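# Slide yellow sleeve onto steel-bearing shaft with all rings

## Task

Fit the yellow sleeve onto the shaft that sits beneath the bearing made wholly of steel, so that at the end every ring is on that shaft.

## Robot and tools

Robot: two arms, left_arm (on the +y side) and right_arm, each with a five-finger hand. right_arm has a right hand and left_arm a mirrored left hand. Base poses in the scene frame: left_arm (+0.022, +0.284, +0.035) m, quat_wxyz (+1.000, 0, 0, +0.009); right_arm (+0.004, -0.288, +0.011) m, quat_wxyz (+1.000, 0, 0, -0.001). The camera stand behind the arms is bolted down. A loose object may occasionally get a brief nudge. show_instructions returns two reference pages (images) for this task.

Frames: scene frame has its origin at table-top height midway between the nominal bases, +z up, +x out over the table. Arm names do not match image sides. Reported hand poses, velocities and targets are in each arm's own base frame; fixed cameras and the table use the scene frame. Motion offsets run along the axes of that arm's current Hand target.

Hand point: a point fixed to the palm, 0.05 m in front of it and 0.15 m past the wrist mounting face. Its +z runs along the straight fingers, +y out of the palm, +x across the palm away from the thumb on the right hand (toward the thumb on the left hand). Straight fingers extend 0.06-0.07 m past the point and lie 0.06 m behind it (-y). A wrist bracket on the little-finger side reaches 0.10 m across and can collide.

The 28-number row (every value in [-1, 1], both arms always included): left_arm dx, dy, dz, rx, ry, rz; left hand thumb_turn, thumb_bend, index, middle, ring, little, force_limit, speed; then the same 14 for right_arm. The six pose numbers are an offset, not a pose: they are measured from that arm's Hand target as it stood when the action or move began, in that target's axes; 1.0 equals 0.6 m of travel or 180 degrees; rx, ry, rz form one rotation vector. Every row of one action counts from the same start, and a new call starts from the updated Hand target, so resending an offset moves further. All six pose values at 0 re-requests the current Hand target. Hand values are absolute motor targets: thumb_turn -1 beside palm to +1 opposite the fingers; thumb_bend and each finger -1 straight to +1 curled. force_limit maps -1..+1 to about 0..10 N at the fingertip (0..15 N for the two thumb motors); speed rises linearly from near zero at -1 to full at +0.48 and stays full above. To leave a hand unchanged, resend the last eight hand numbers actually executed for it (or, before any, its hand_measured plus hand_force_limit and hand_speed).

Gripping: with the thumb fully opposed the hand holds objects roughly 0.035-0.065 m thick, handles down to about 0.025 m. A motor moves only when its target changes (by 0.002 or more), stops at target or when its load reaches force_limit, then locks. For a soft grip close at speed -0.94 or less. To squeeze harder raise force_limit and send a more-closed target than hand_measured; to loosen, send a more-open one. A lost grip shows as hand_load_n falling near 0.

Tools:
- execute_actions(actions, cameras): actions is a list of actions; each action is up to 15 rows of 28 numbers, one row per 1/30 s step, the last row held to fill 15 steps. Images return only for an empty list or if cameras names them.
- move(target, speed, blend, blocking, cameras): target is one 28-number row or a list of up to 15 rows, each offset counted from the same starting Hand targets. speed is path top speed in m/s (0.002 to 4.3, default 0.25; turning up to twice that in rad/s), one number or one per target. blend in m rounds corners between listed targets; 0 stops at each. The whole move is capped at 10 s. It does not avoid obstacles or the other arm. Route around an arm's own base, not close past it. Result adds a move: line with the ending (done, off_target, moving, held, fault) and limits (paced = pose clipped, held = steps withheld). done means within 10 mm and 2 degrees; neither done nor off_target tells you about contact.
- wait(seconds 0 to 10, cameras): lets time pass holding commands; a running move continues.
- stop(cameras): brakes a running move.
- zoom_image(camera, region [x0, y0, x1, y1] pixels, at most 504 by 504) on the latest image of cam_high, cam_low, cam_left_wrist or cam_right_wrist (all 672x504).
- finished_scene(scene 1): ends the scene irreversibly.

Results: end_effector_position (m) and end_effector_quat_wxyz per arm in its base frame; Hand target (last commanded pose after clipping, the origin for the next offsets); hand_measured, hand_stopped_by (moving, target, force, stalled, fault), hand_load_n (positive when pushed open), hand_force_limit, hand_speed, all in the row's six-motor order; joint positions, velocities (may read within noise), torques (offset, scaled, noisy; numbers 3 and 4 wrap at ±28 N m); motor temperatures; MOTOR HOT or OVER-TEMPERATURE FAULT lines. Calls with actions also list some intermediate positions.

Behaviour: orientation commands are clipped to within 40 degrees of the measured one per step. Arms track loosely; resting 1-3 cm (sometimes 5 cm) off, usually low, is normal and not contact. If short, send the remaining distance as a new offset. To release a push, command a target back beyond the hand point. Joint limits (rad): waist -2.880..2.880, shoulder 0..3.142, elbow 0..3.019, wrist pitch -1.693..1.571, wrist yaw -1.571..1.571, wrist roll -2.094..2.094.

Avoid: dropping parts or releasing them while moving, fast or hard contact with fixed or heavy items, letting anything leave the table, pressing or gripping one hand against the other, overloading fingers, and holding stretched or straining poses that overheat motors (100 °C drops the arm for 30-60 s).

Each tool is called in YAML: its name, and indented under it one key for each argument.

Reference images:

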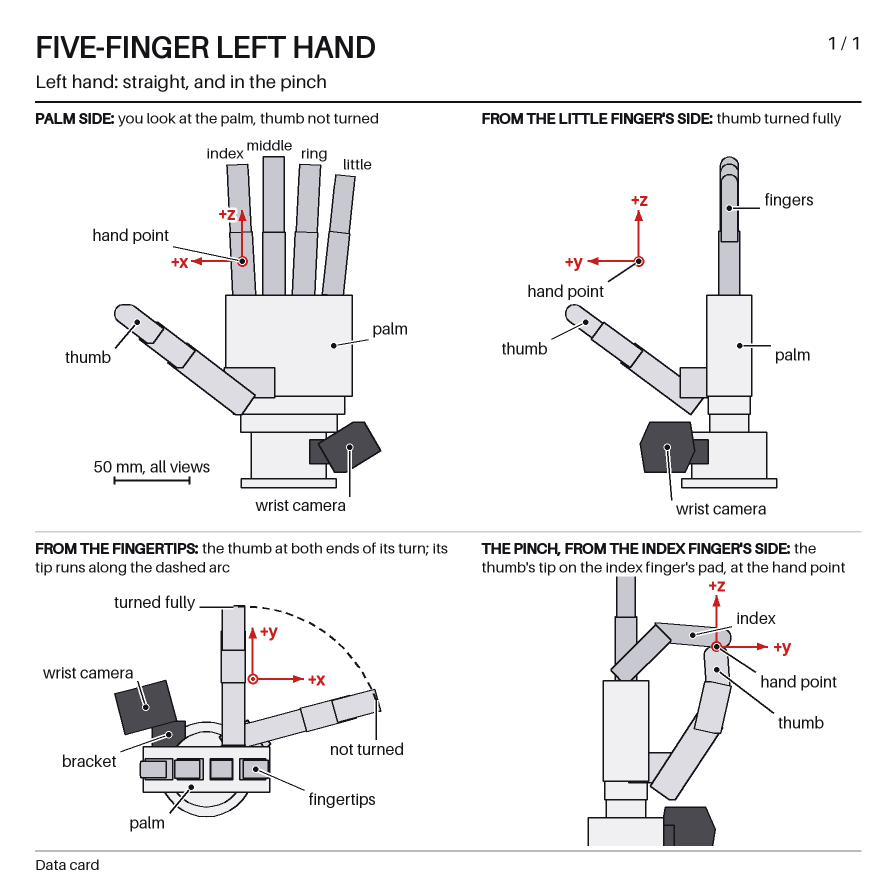

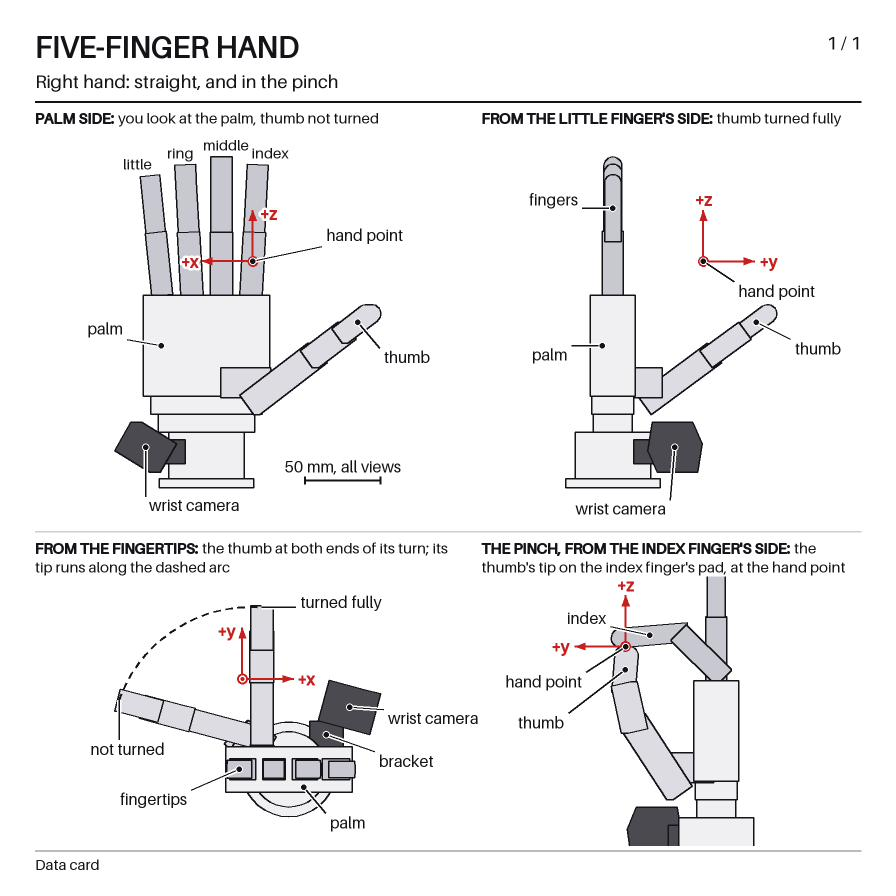

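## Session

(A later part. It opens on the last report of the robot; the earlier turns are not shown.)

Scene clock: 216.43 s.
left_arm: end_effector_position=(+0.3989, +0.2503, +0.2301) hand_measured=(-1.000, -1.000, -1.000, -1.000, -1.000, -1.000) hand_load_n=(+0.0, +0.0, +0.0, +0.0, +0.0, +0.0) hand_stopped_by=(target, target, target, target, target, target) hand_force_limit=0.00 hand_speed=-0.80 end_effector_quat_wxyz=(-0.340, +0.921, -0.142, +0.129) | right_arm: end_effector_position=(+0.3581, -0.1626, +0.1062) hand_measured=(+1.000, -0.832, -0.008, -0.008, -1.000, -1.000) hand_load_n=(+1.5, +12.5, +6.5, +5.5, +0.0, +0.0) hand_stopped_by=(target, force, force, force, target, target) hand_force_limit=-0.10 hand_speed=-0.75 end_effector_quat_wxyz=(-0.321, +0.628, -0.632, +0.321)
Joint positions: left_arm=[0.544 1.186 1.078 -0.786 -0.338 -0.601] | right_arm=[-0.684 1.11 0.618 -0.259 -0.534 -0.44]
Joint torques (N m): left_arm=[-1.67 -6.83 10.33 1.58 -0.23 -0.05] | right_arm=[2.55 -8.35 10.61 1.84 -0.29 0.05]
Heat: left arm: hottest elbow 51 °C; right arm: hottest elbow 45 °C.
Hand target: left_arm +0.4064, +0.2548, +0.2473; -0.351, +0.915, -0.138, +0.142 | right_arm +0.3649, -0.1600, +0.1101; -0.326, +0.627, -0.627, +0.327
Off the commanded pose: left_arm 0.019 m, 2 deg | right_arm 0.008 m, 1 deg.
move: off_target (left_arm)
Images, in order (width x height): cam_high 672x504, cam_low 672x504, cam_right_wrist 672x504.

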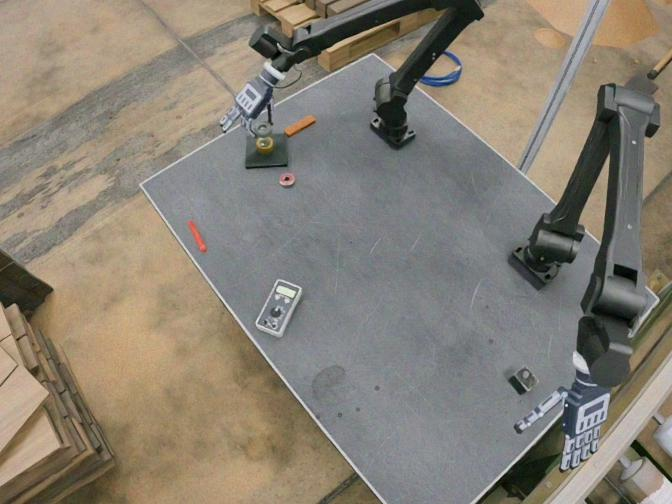

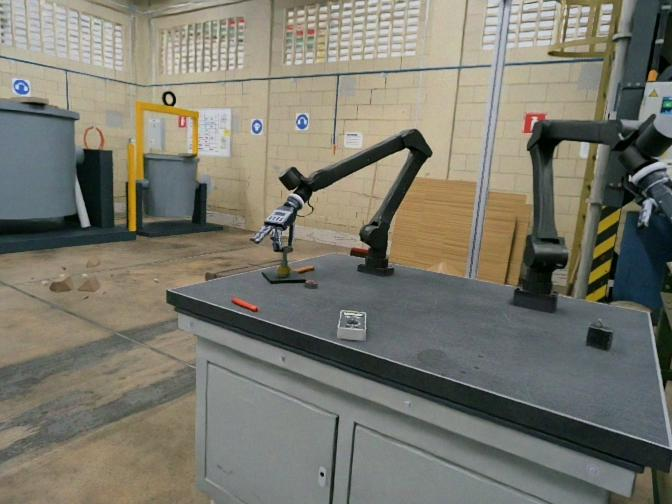

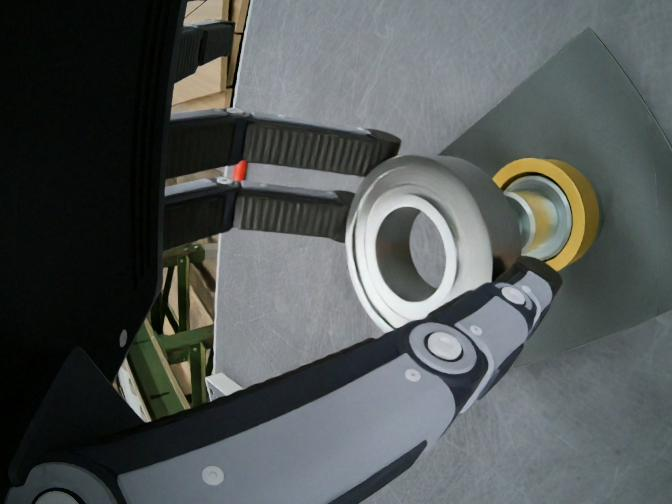

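move:
  target: [0,0,0,0,0,0,-1,-1,-1,-1,-1,-1,0,-0.8,0.010,0.0072,-0.0001,0,0,0,1,-0.4,0.2,0.2,-1,-1,-0.1,-0.75]
  speed: 0.04
  cameras: ["cam_high","cam_low","cam_right_wrist"]

zoom_image:
  camera: "cam_low"
  region: [270, 242, 298, 270]

zoom_image:
  camera: "cam_high"
  region: [250, 118, 278, 146]

zoom_image:
  camera: "cam_right_wrist"
  region: [330, 130, 570, 310]

Scene clock: 221.27 s.
left_arm: end_effector_position=(+0.3989, +0.2503, +0.2301) hand_measured=(-1.000, -1.000, -1.000, -1.000, -1.000, -1.000) hand_load_n=(+0.0, +0.0, +0.0, +0.0, +0.0, +0.0) hand_stopped_by=(target, target, target, target, target, target) hand_force_limit=0.00 hand_speed=-0.80 end_effector_quat_wxyz=(-0.340, +0.921, -0.142, +0.129) | right_arm: end_effector_position=(+0.3593, -0.1616, +0.1060) hand_measured=(+1.000, -0.832, -0.008, -0.008, -1.000, -1.000) hand_load_n=(+1.0, +12.5, +6.5, +5.5, +0.0, +0.0) hand_stopped_by=(target, force, force, force, target, target) hand_force_limit=-0.10 hand_speed=-0.75 end_effector_quat_wxyz=(-0.325, +0.628, -0.630, +0.320)
Joint positions: left_arm=[0.544 1.186 1.078 -0.786 -0.338 -0.601] | right_arm=[-0.684 1.114 0.618 -0.254 -0.543 -0.44]
Joint torques (N m): left_arm=[-1.55 -6.89 10.33 1.55 -0.21 -0.05] | right_arm=[0.38 -7.82 10.47 1.85 -0.47 -0.12]
Heat: left arm: hottest elbow 51 °C; right arm: hottest elbow 45 °C.
Hand target: left_arm +0.4064, +0.2548, +0.2473; -0.351, +0.915, -0.138, +0.142 | right_arm +0.3623, -0.1659, +0.1065; -0.326, +0.627, -0.627, +0.327
Off the commanded pose: left_arm 0.019 m, 2 deg | right_arm 0.005 m, 1 deg.
move: off_target (left_arm)
Images, in order (width x height): cam_high 672x504, cam_low 672x504, cam_right_wrist 672x504.

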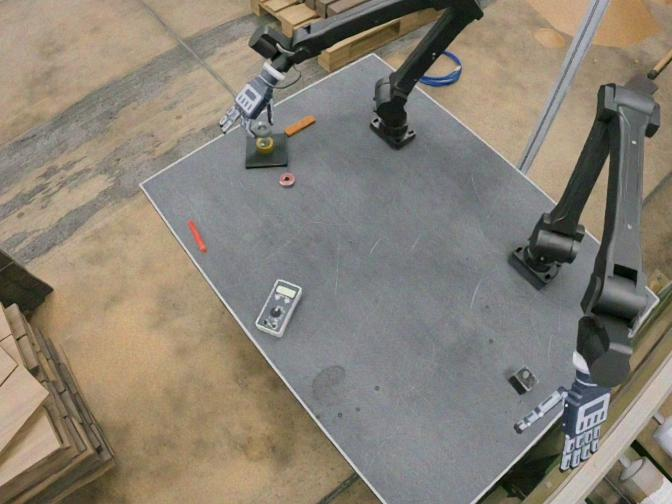

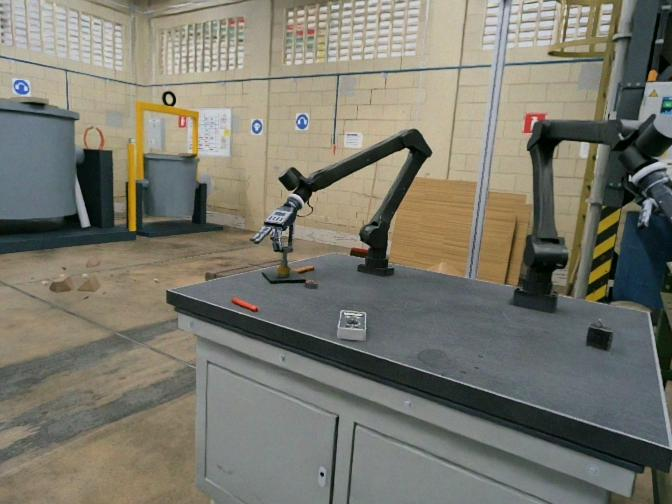

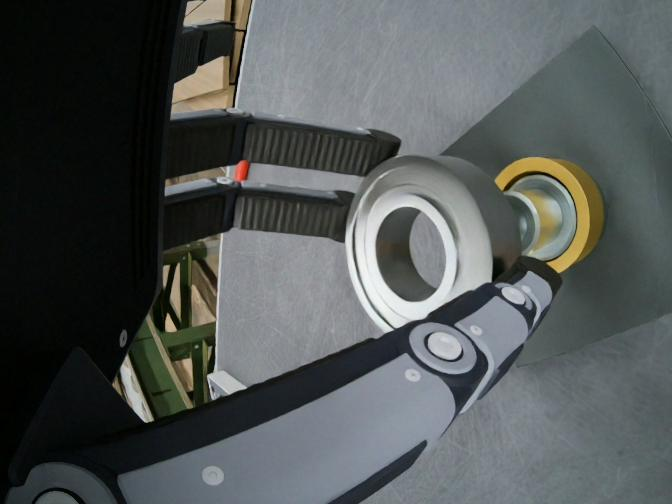

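Scaled by 18.000 from the camera's 672x504 image, which has a finer 960x720 frame.

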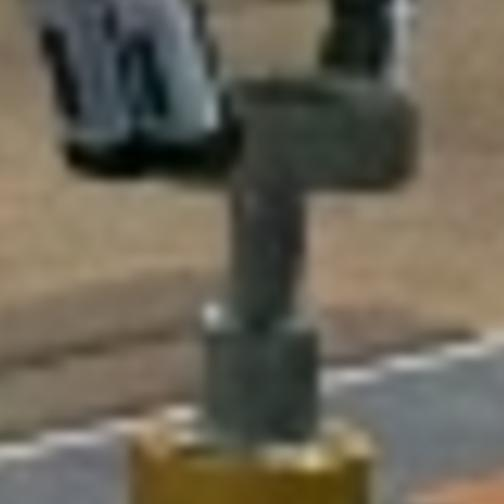

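Scaled by 18.000 from the camera's 672x504 image, which has a finer 960x720 frame.

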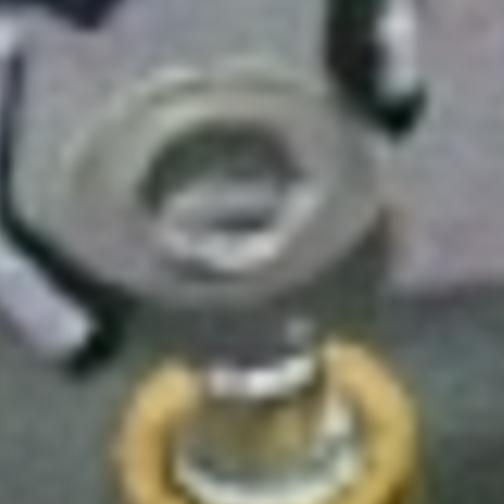

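Scaled by 2.100 from the camera's 672x504 image, which has a finer 960x720 frame.

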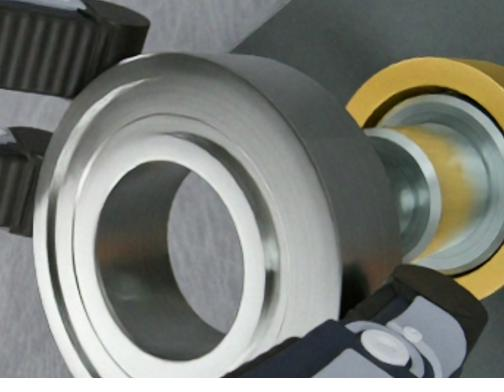

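move:
  target: [0,0,0,0,0,0,-1,-1,-1,-1,-1,-1,0,-0.8,0.00833,0.0088,-0.00095,0,0,0,1,-0.4,0.2,0.2,-1,-1,-0.1,-0.75]
  speed: 0.04
  cameras: ["cam_high","cam_low","cam_right_wrist"]

zoom_image:
  camera: "cam_low"
  region: [270, 242, 298, 270]

zoom_image:
  camera: "cam_high"
  region: [250, 118, 278, 146]

zoom_image:
  camera: "cam_right_wrist"
  region: [330, 130, 570, 310]

Scene clock: 222.93 s.
left_arm: end_effector_position=(+0.3989, +0.2503, +0.2301) hand_measured=(-1.000, -1.000, -1.000, -1.000, -1.000, -1.000) hand_load_n=(+0.0, +0.0, +0.0, +0.0, -0.5, +0.0) hand_stopped_by=(target, target, target, target, target, target) hand_force_limit=0.00 hand_speed=-0.80 end_effector_quat_wxyz=(-0.340, +0.921, -0.142, +0.129) | right_arm: end_effector_position=(+0.3569, -0.1627, +0.1016) hand_measured=(+1.000, -0.832, -0.008, -0.008, -1.000, -1.000) hand_load_n=(+1.0, +13.0, +7.0, +5.5, +0.0, +0.0) hand_stopped_by=(target, force, force, force, target, target) hand_force_limit=-0.10 hand_speed=-0.75 end_effector_quat_wxyz=(-0.327, +0.629, -0.630, +0.317)
Joint positions: left_arm=[0.544 1.186 1.078 -0.786 -0.338 -0.601] | right_arm=[-0.695 1.123 0.613 -0.25 -0.557 -0.449]
Joint torques (N m): left_arm=[-1.79 -6.65 10.3 1.62 -0.22 -0.05] | right_arm=[-0.38 -7.65 10.5 1.78 -0.49 -0.16]
Heat: left arm: hottest elbow 51 °C; right arm: hottest elbow 45 °C.
Hand target: left_arm +0.4064, +0.2548, +0.2473; -0.351, +0.915, -0.138, +0.142 | right_arm +0.3588, -0.1710, +0.1027; -0.326, +0.627, -0.627, +0.327
Off the commanded pose: left_arm 0.019 m, 2 deg | right_arm 0.008 m, 1 deg.
move: off_target (left_arm)
Images, in order (width x height): cam_high 672x504, cam_low 672x504, cam_right_wrist 672x504.

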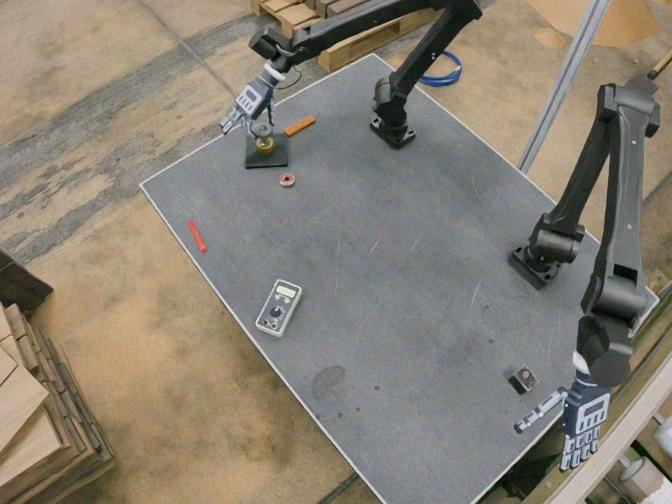

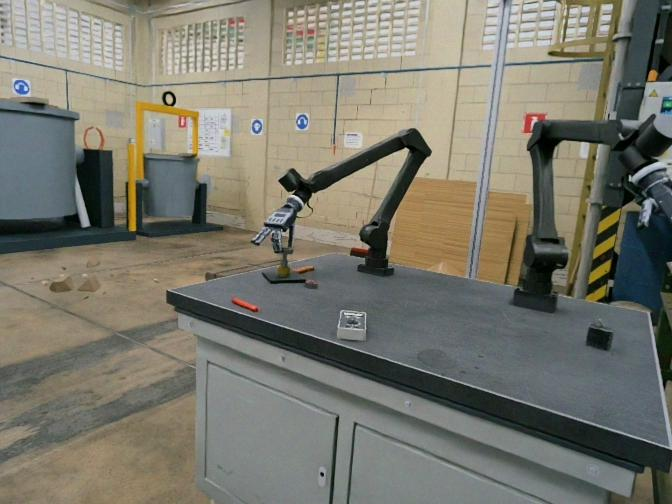

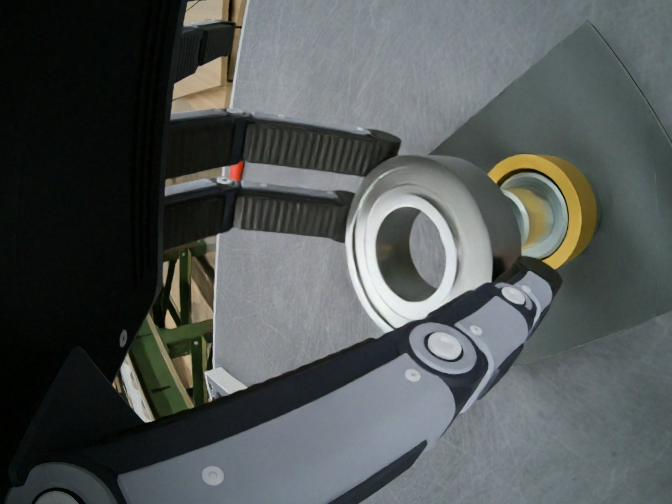

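Scaled by 18.000 from the camera's 672x504 image, which has a finer 960x720 frame.

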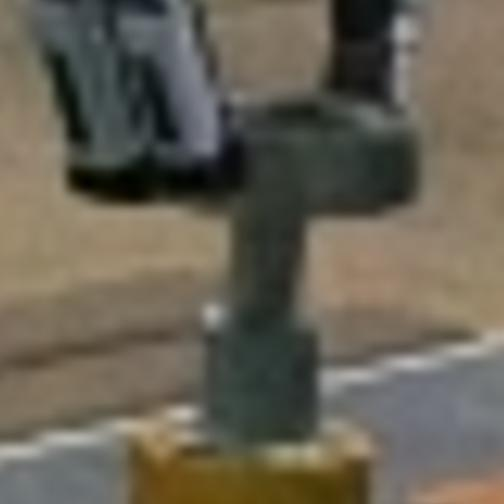

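Scaled by 18.000 from the camera's 672x504 image, which has a finer 960x720 frame.

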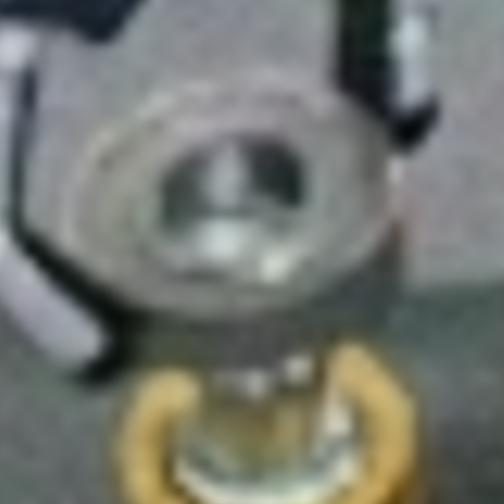

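Scaled by 2.100 from the camera's 672x504 image, which has a finer 960x720 frame.

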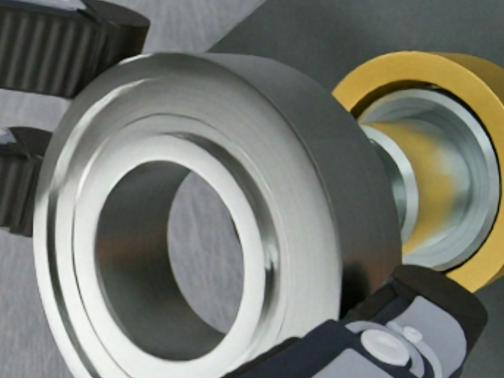

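move:
  target: [0,0,0,0,0,0,-1,-1,-1,-1,-1,-1,0,-0.8,0.0067,0.0009,-0.0013,0,0,0,1,-0.4,0.2,0.2,-1,-1,-0.1,-0.75]
  speed: 0.04
  cameras: ["cam_high","cam_low","cam_right_wrist"]

zoom_image:
  camera: "cam_low"
  region: [270, 242, 298, 270]

zoom_image:
  camera: "cam_high"
  region: [250, 118, 278, 146]

zoom_image:
  camera: "cam_right_wrist"
  region: [330, 130, 570, 310]

Scene clock: 224.37 s.
left_arm: end_effector_position=(+0.3989, +0.2503, +0.2301) hand_measured=(-1.000, -1.000, -1.000, -1.000, -1.000, -1.000) hand_load_n=(+0.0, +0.0, +0.0, +0.0, +0.0, +0.0) hand_stopped_by=(target, target, target, target, target, target) hand_force_limit=0.00 hand_speed=-0.80 end_effector_quat_wxyz=(-0.340, +0.921, -0.142, +0.129) | right_arm: end_effector_position=(+0.3551, -0.1659, +0.0999) hand_measured=(+1.000, -0.832, -0.008, -0.008, -1.000, -1.000) hand_load_n=(+1.0, +12.5, +6.5, +6.0, +0.0, +0.0) hand_stopped_by=(target, force, force, force, target, target) hand_force_limit=-0.10 hand_speed=-0.75 end_effector_quat_wxyz=(-0.327, +0.629, -0.631, +0.317)
Joint positions: left_arm=[0.544 1.186 1.078 -0.786 -0.338 -0.601] | right_arm=[-0.707 1.129 0.613 -0.25 -0.565 -0.458]
Joint torques (N m): left_arm=[-1.79 -6.83 10.26 1.61 -0.22 -0.04] | right_arm=[-0.15 -7.77 10.85 1.85 -0.5 -0.16]
Heat: left arm: hottest elbow 51 °C; right arm: hottest elbow 45 °C.
Hand target: left_arm +0.4064, +0.2548, +0.2473; -0.351, +0.915, -0.138, +0.142 | right_arm +0.3578, -0.1751, +0.1027; -0.326, +0.627, -0.628, +0.327
Off the commanded pose: left_arm 0.019 m, 2 deg | right_arm 0.010 m, 1 deg.
move: off_target (left_arm)
Images, in order (width x height): cam_high 672x504, cam_low 672x504, cam_right_wrist 672x504.

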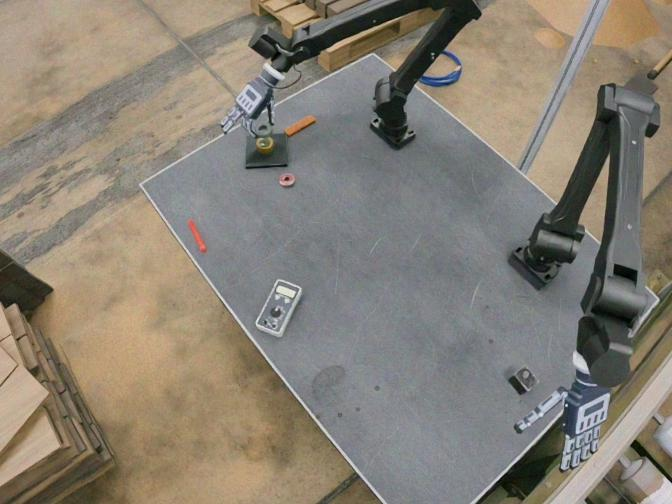

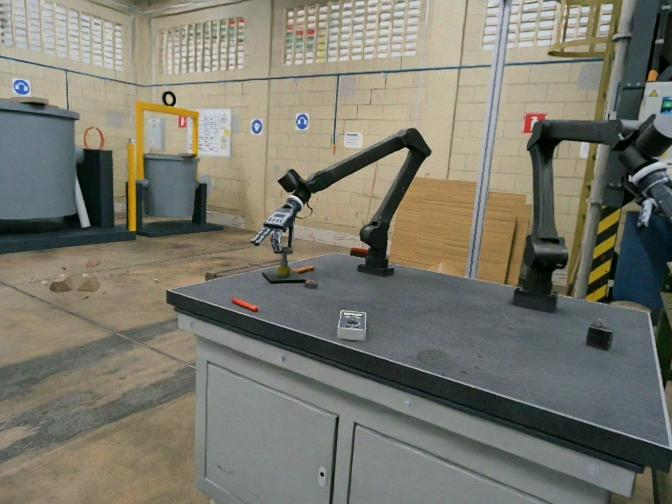

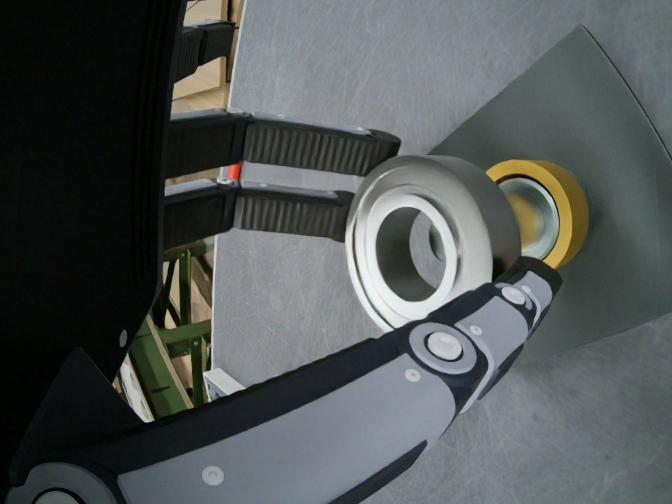

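Scaled by 18.000 from the camera's 672x504 image, which has a finer 960x720 frame.

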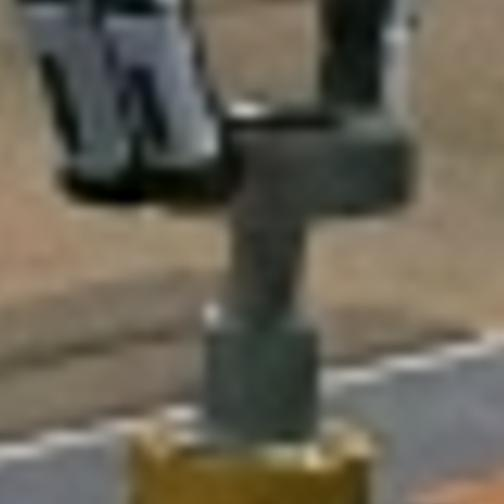

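Scaled by 18.000 from the camera's 672x504 image, which has a finer 960x720 frame.

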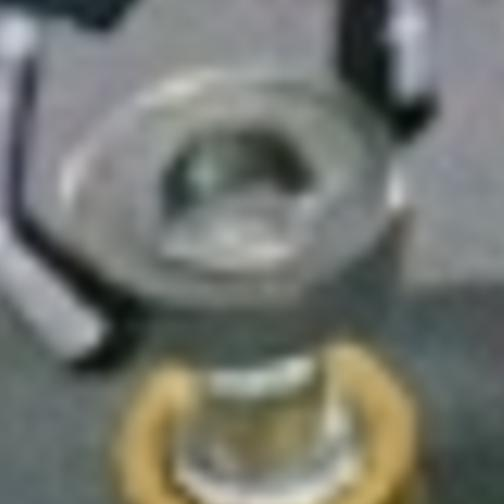

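Scaled by 2.100 from the camera's 672x504 image, which has a finer 960x720 frame.

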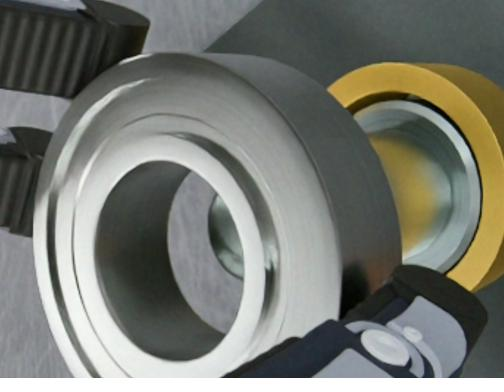

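move:
  target: [0,0,0,0,0,0,-1,-1,-1,-1,-1,-1,0,-0.8,0,0.0059,0.0062,0,0,0,1,-0.4,0.2,0.2,-1,-1,-0.1,-0.75]
  speed: 0.03
  cameras: ["cam_high","cam_low","cam_right_wrist"]

zoom_image:
  camera: "cam_low"
  region: [270, 242, 298, 270]

zoom_image:
  camera: "cam_high"
  region: [250, 118, 278, 146]

zoom_image:
  camera: "cam_right_wrist"
  region: [330, 130, 570, 310]

Scene clock: 226.77 s.
left_arm: end_effector_position=(+0.3989, +0.2503, +0.2301) hand_measured=(-1.000, -1.000, -1.000, -1.000, -1.000, -1.000) hand_load_n=(+0.0, +0.0, +0.0, +0.0, +0.0, +0.0) hand_stopped_by=(target, target, target, target, target, target) hand_force_limit=0.00 hand_speed=-0.80 end_effector_quat_wxyz=(-0.340, +0.921, -0.142, +0.129) | right_arm: end_effector_position=(+0.3574, -0.1679, +0.0977) hand_measured=(+1.000, -0.832, -0.008, -0.008, -1.000, -1.000) hand_load_n=(+1.5, +12.5, +7.0, +5.5, +0.0, +0.0) hand_stopped_by=(target, force, force, force, target, target) hand_force_limit=-0.10 hand_speed=-0.75 end_effector_quat_wxyz=(-0.327, +0.629, -0.629, +0.319)
Joint positions: left_arm=[0.544 1.186 1.078 -0.786 -0.338 -0.601] | right_arm=[-0.707 1.141 0.613 -0.233 -0.566 -0.459]
Joint torques (N m): left_arm=[-1.61 -6.77 10.28 1.61 -0.22 -0.05] | right_arm=[0.15 -8 10.21 1.85 -0.42 -0.11]
Heat: left arm: hottest elbow 51 °C; right arm: hottest elbow 45 °C.
Hand target: left_arm +0.4064, +0.2548, +0.2473; -0.351, +0.915, -0.138, +0.142 | right_arm +0.3589, -0.1751, +0.0977; -0.326, +0.627, -0.627, +0.327
Off the commanded pose: left_arm 0.019 m, 2 deg | right_arm 0.007 m, 1 deg.
move: off_target (left_arm)
Images, in order (width x height): cam_high 672x504, cam_low 672x504, cam_right_wrist 672x504.

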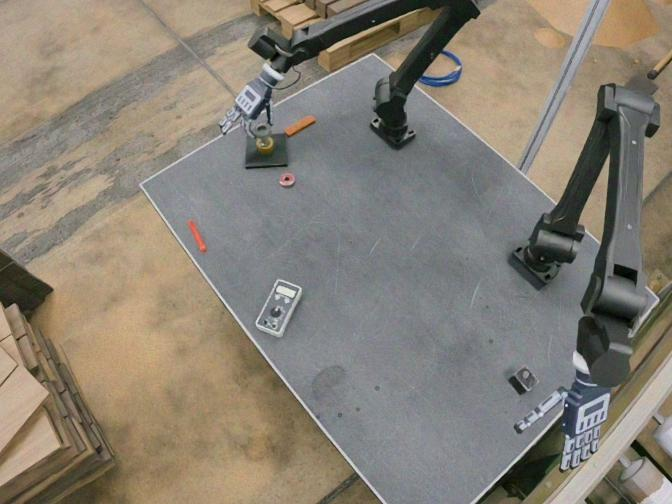

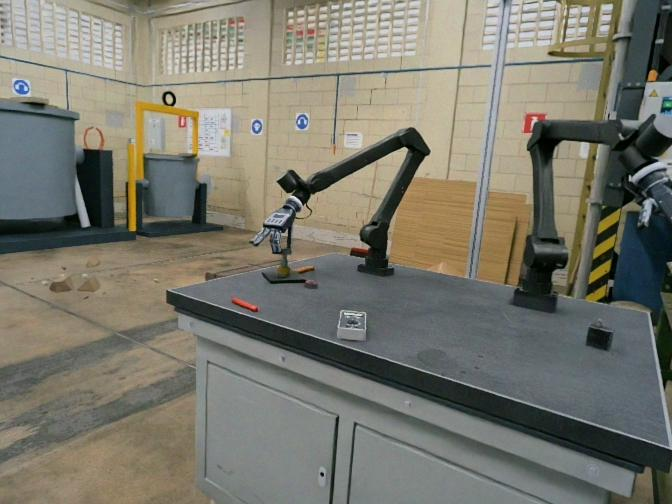

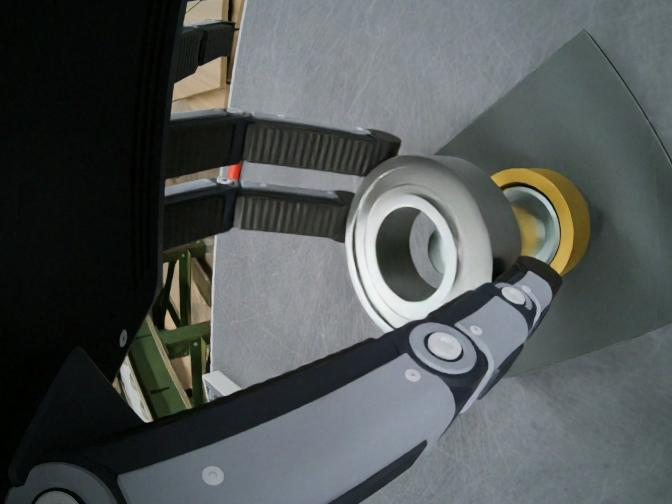

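Scaled by 18.000 from the camera's 672x504 image, which has a finer 960x720 frame.

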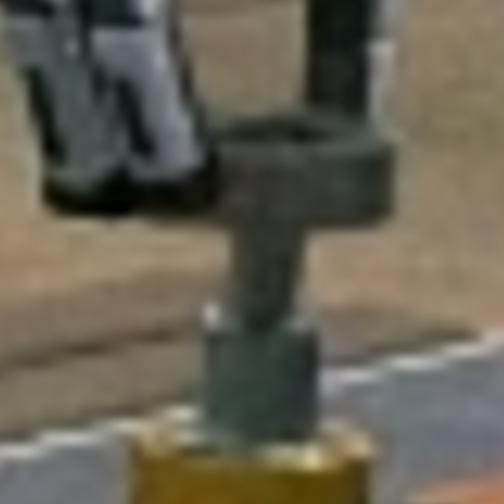

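Scaled by 18.000 from the camera's 672x504 image, which has a finer 960x720 frame.

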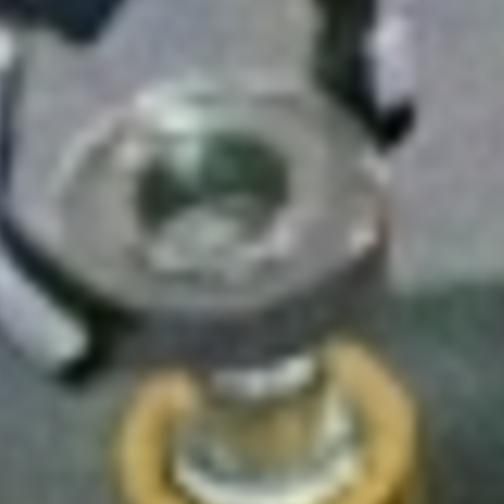

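Scaled by 2.100 from the camera's 672x504 image, which has a finer 960x720 frame.

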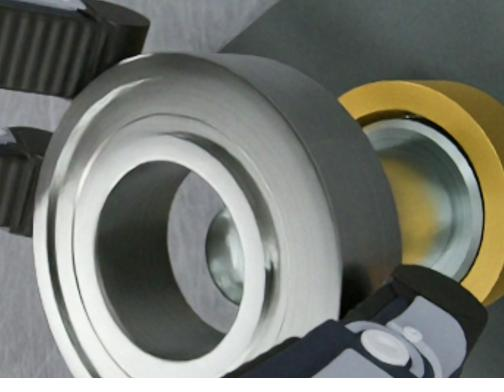

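move:
  target: [0,0,0,0,0,0,-1,-1,-1,-1,-1,-1,0,-0.8,-0.00917,0.00915,0.00437,0,0,0,1,-0.4,0.2,0.2,-1,-1,-0.1,-0.75]
  speed: 0.03
  cameras: ["cam_high","cam_low","cam_right_wrist"]

zoom_image:
  camera: "cam_low"
  region: [270, 242, 298, 270]

zoom_image:
  camera: "cam_high"
  region: [250, 118, 278, 146]

zoom_image:
  camera: "cam_right_wrist"
  region: [330, 130, 570, 310]

Scene clock: 228.37 s.
left_arm: end_effector_position=(+0.3989, +0.2503, +0.2301) hand_measured=(-1.000, -1.000, -1.000, -1.000, -1.000, -1.000) hand_load_n=(+0.0, +0.0, +0.0, +0.0, +0.0, +0.0) hand_stopped_by=(target, target, target, target, target, target) hand_force_limit=0.00 hand_speed=-0.80 end_effector_quat_wxyz=(-0.340, +0.921, -0.142, +0.129) | right_arm: end_effector_position=(+0.3542, -0.1661, +0.0905) hand_measured=(+1.000, -0.832, -0.008, -0.008, -1.000, -1.000) hand_load_n=(+1.0, +12.5, +6.5, +5.5, +0.0, +0.0) hand_stopped_by=(target, force, force, force, target, target) hand_force_limit=-0.10 hand_speed=-0.75 end_effector_quat_wxyz=(-0.326, +0.628, -0.630, +0.320)
Joint positions: left_arm=[0.544 1.186 1.078 -0.786 -0.338 -0.601] | right_arm=[-0.707 1.141 0.591 -0.21 -0.562 -0.459]
Joint torques (N m): left_arm=[-1.67 -6.71 10.26 1.55 -0.23 -0.05] | right_arm=[0.79 -8.18 10.19 1.88 -0.27 -0.05]
Heat: left arm: hottest elbow 51 °C; right arm: hottest elbow 45 °C.
Hand target: left_arm +0.4064, +0.2548, +0.2473; -0.351, +0.915, -0.138, +0.142 | right_arm +0.3579, -0.1696, +0.0916; -0.326, +0.627, -0.628, +0.327
Off the commanded pose: left_arm 0.019 m, 2 deg | right_arm 0.005 m, 1 deg.
move: off_target (left_arm)
Images, in order (width x height): cam_high 672x504, cam_low 672x504, cam_right_wrist 672x504.

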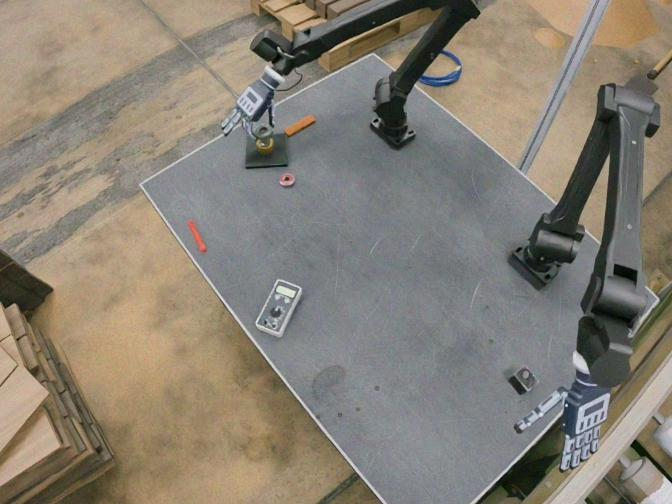

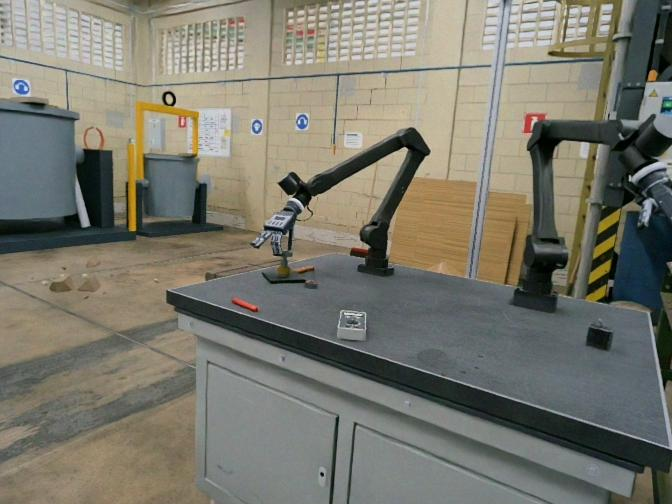

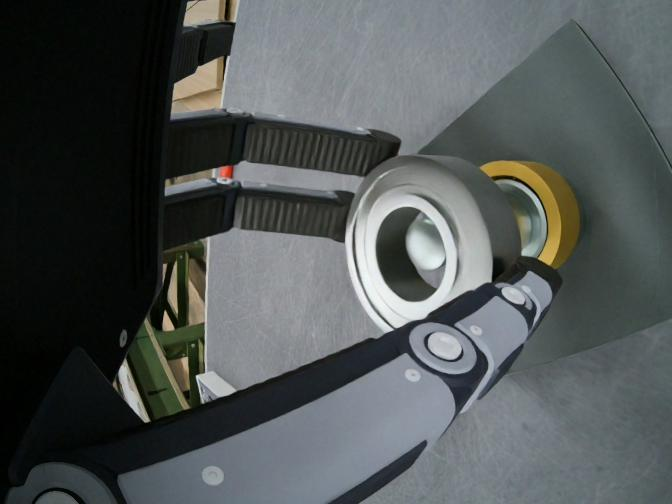

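Scaled by 18.000 from the camera's 672x504 image, which has a finer 960x720 frame.

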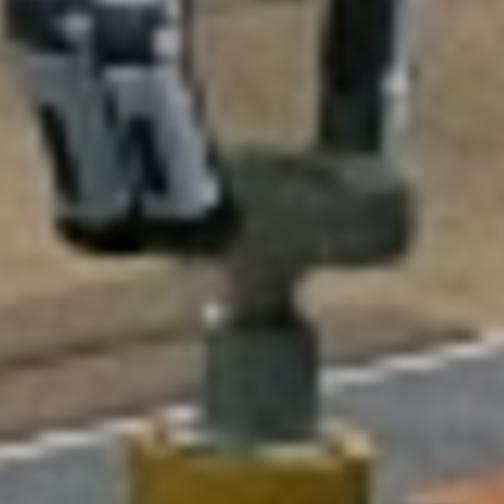

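Scaled by 18.000 from the camera's 672x504 image, which has a finer 960x720 frame.

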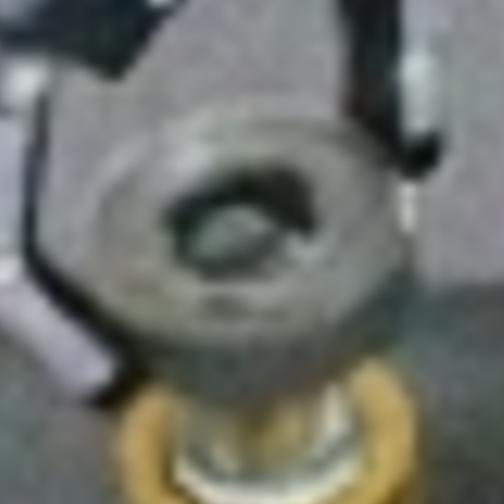

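Scaled by 2.100 from the camera's 672x504 image, which has a finer 960x720 frame.

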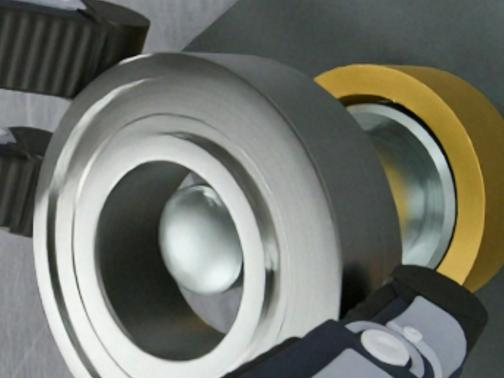

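move:
  target: [0,0,0,0,0,0,-1,-1,-1,-1,-1,-1,0,-0.8,0.0015,0.0108,0.0107,0,0,0,1,-0.4,0.2,0.2,-1,-1,-0.1,-0.75]
  speed: 0.03
  cameras: ["cam_high","cam_low","cam_right_wrist"]

zoom_image:
  camera: "cam_low"
  region: [270, 242, 298, 270]

zoom_image:
  camera: "cam_high"
  region: [250, 118, 278, 146]

zoom_image:
  camera: "cam_right_wrist"
  region: [330, 130, 570, 310]

Scene clock: 230.53 s.
left_arm: end_effector_position=(+0.3989, +0.2503, +0.2301) hand_measured=(-1.000, -1.000, -1.000, -1.000, -1.000, -1.000) hand_load_n=(+0.0, +0.0, +0.0, +0.0, +0.0, +0.0) hand_stopped_by=(target, target, target, target, target, target) hand_force_limit=0.00 hand_speed=-0.80 end_effector_quat_wxyz=(-0.340, +0.921, -0.142, +0.129) | right_arm: end_effector_position=(+0.3555, -0.1675, +0.0817) hand_measured=(+1.000, -0.832, -0.008, -0.008, -1.000, -1.000) hand_load_n=(+1.5, +13.0, +7.0, +6.0, +0.0, +0.0) hand_stopped_by=(target, force, force, force, target, target) hand_force_limit=-0.10 hand_speed=-0.75 end_effector_quat_wxyz=(-0.325, +0.628, -0.630, +0.321)
Joint positions: left_arm=[0.544 1.186 1.078 -0.786 -0.338 -0.601] | right_arm=[-0.707 1.163 0.579 -0.175 -0.56 -0.459]
Joint torques (N m): left_arm=[-1.67 -6.77 10.29 1.58 -0.22 -0.05] | right_arm=[1.08 -7.65 10.1 1.81 -0.31 -0.04]
Heat: left arm: hottest elbow 51 °C; right arm: hottest elbow 45 °C.
Hand target: left_arm +0.4064, +0.2548, +0.2473; -0.351, +0.915, -0.138, +0.142 | right_arm +0.3594, -0.1706, +0.0826; -0.326, +0.627, -0.628, +0.327
Off the commanded pose: left_arm 0.019 m, 2 deg | right_arm 0.005 m, 1 deg.
move: off_target (left_arm)
Images, in order (width x height): cam_high 672x504, cam_low 672x504, cam_right_wrist 672x504.

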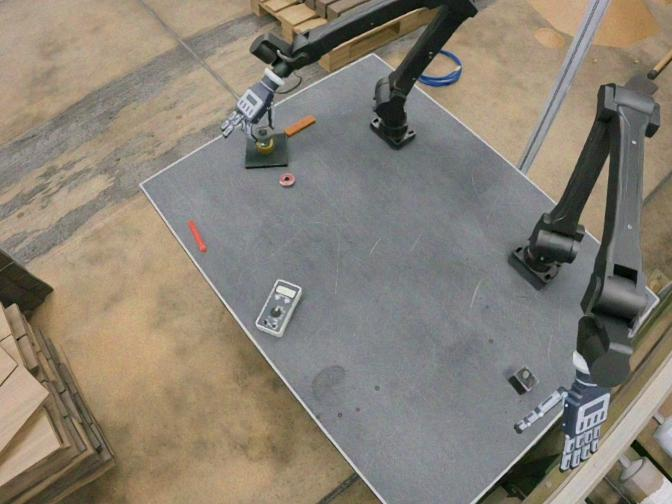

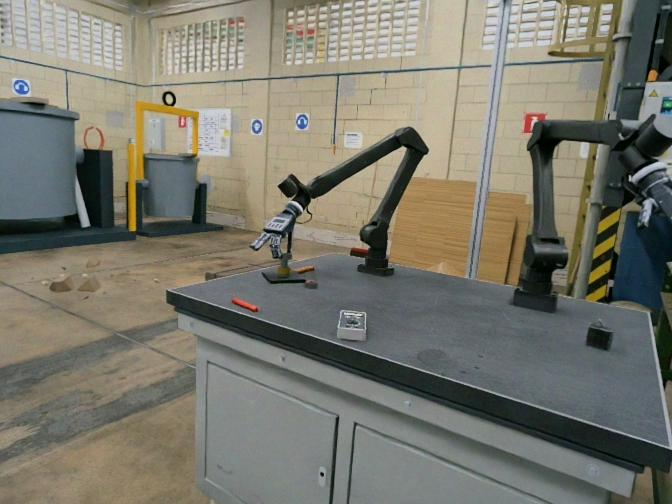

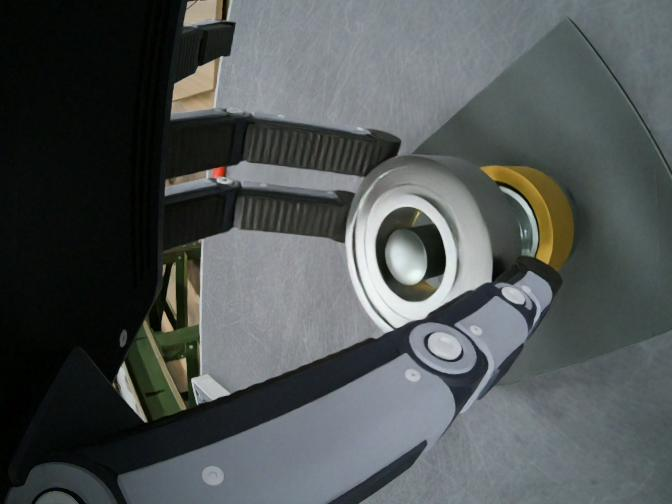

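Scaled by 18.000 from the camera's 672x504 image, which has a finer 960x720 frame.

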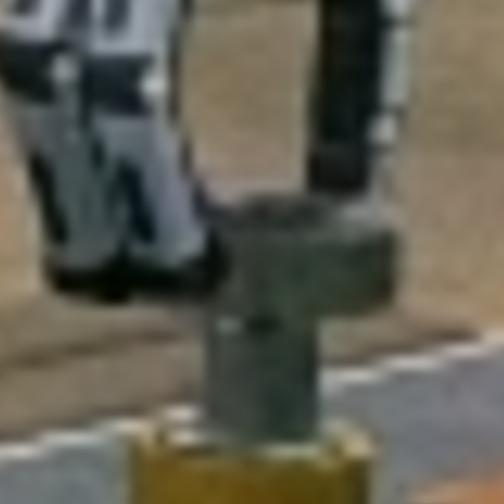

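Scaled by 18.000 from the camera's 672x504 image, which has a finer 960x720 frame.

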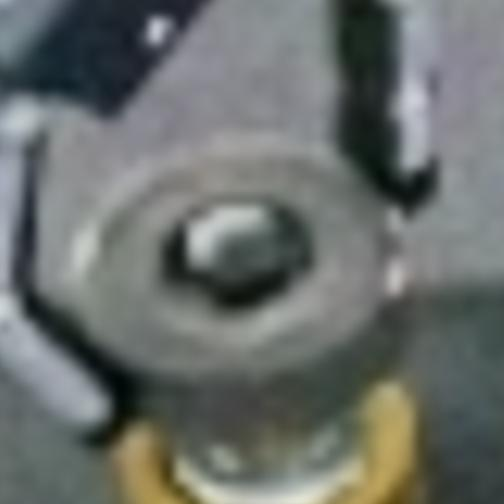

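Scaled by 2.100 from the camera's 672x504 image, which has a finer 960x720 frame.

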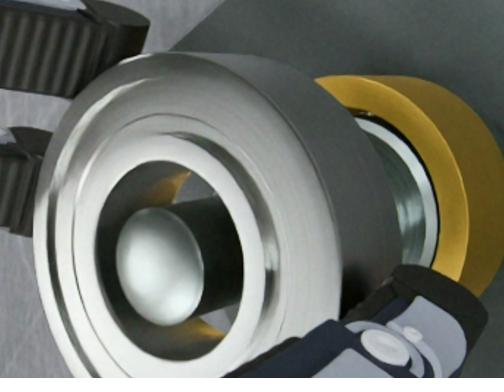

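zoom_image:
  camera: "cam_right_wrist"
  region: [365, 195, 465, 315]

Scaled by 4.200 from the camera's 672x504 image, which has a finer 960x720 frame.

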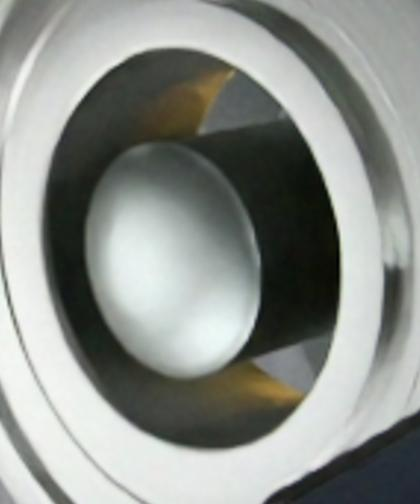

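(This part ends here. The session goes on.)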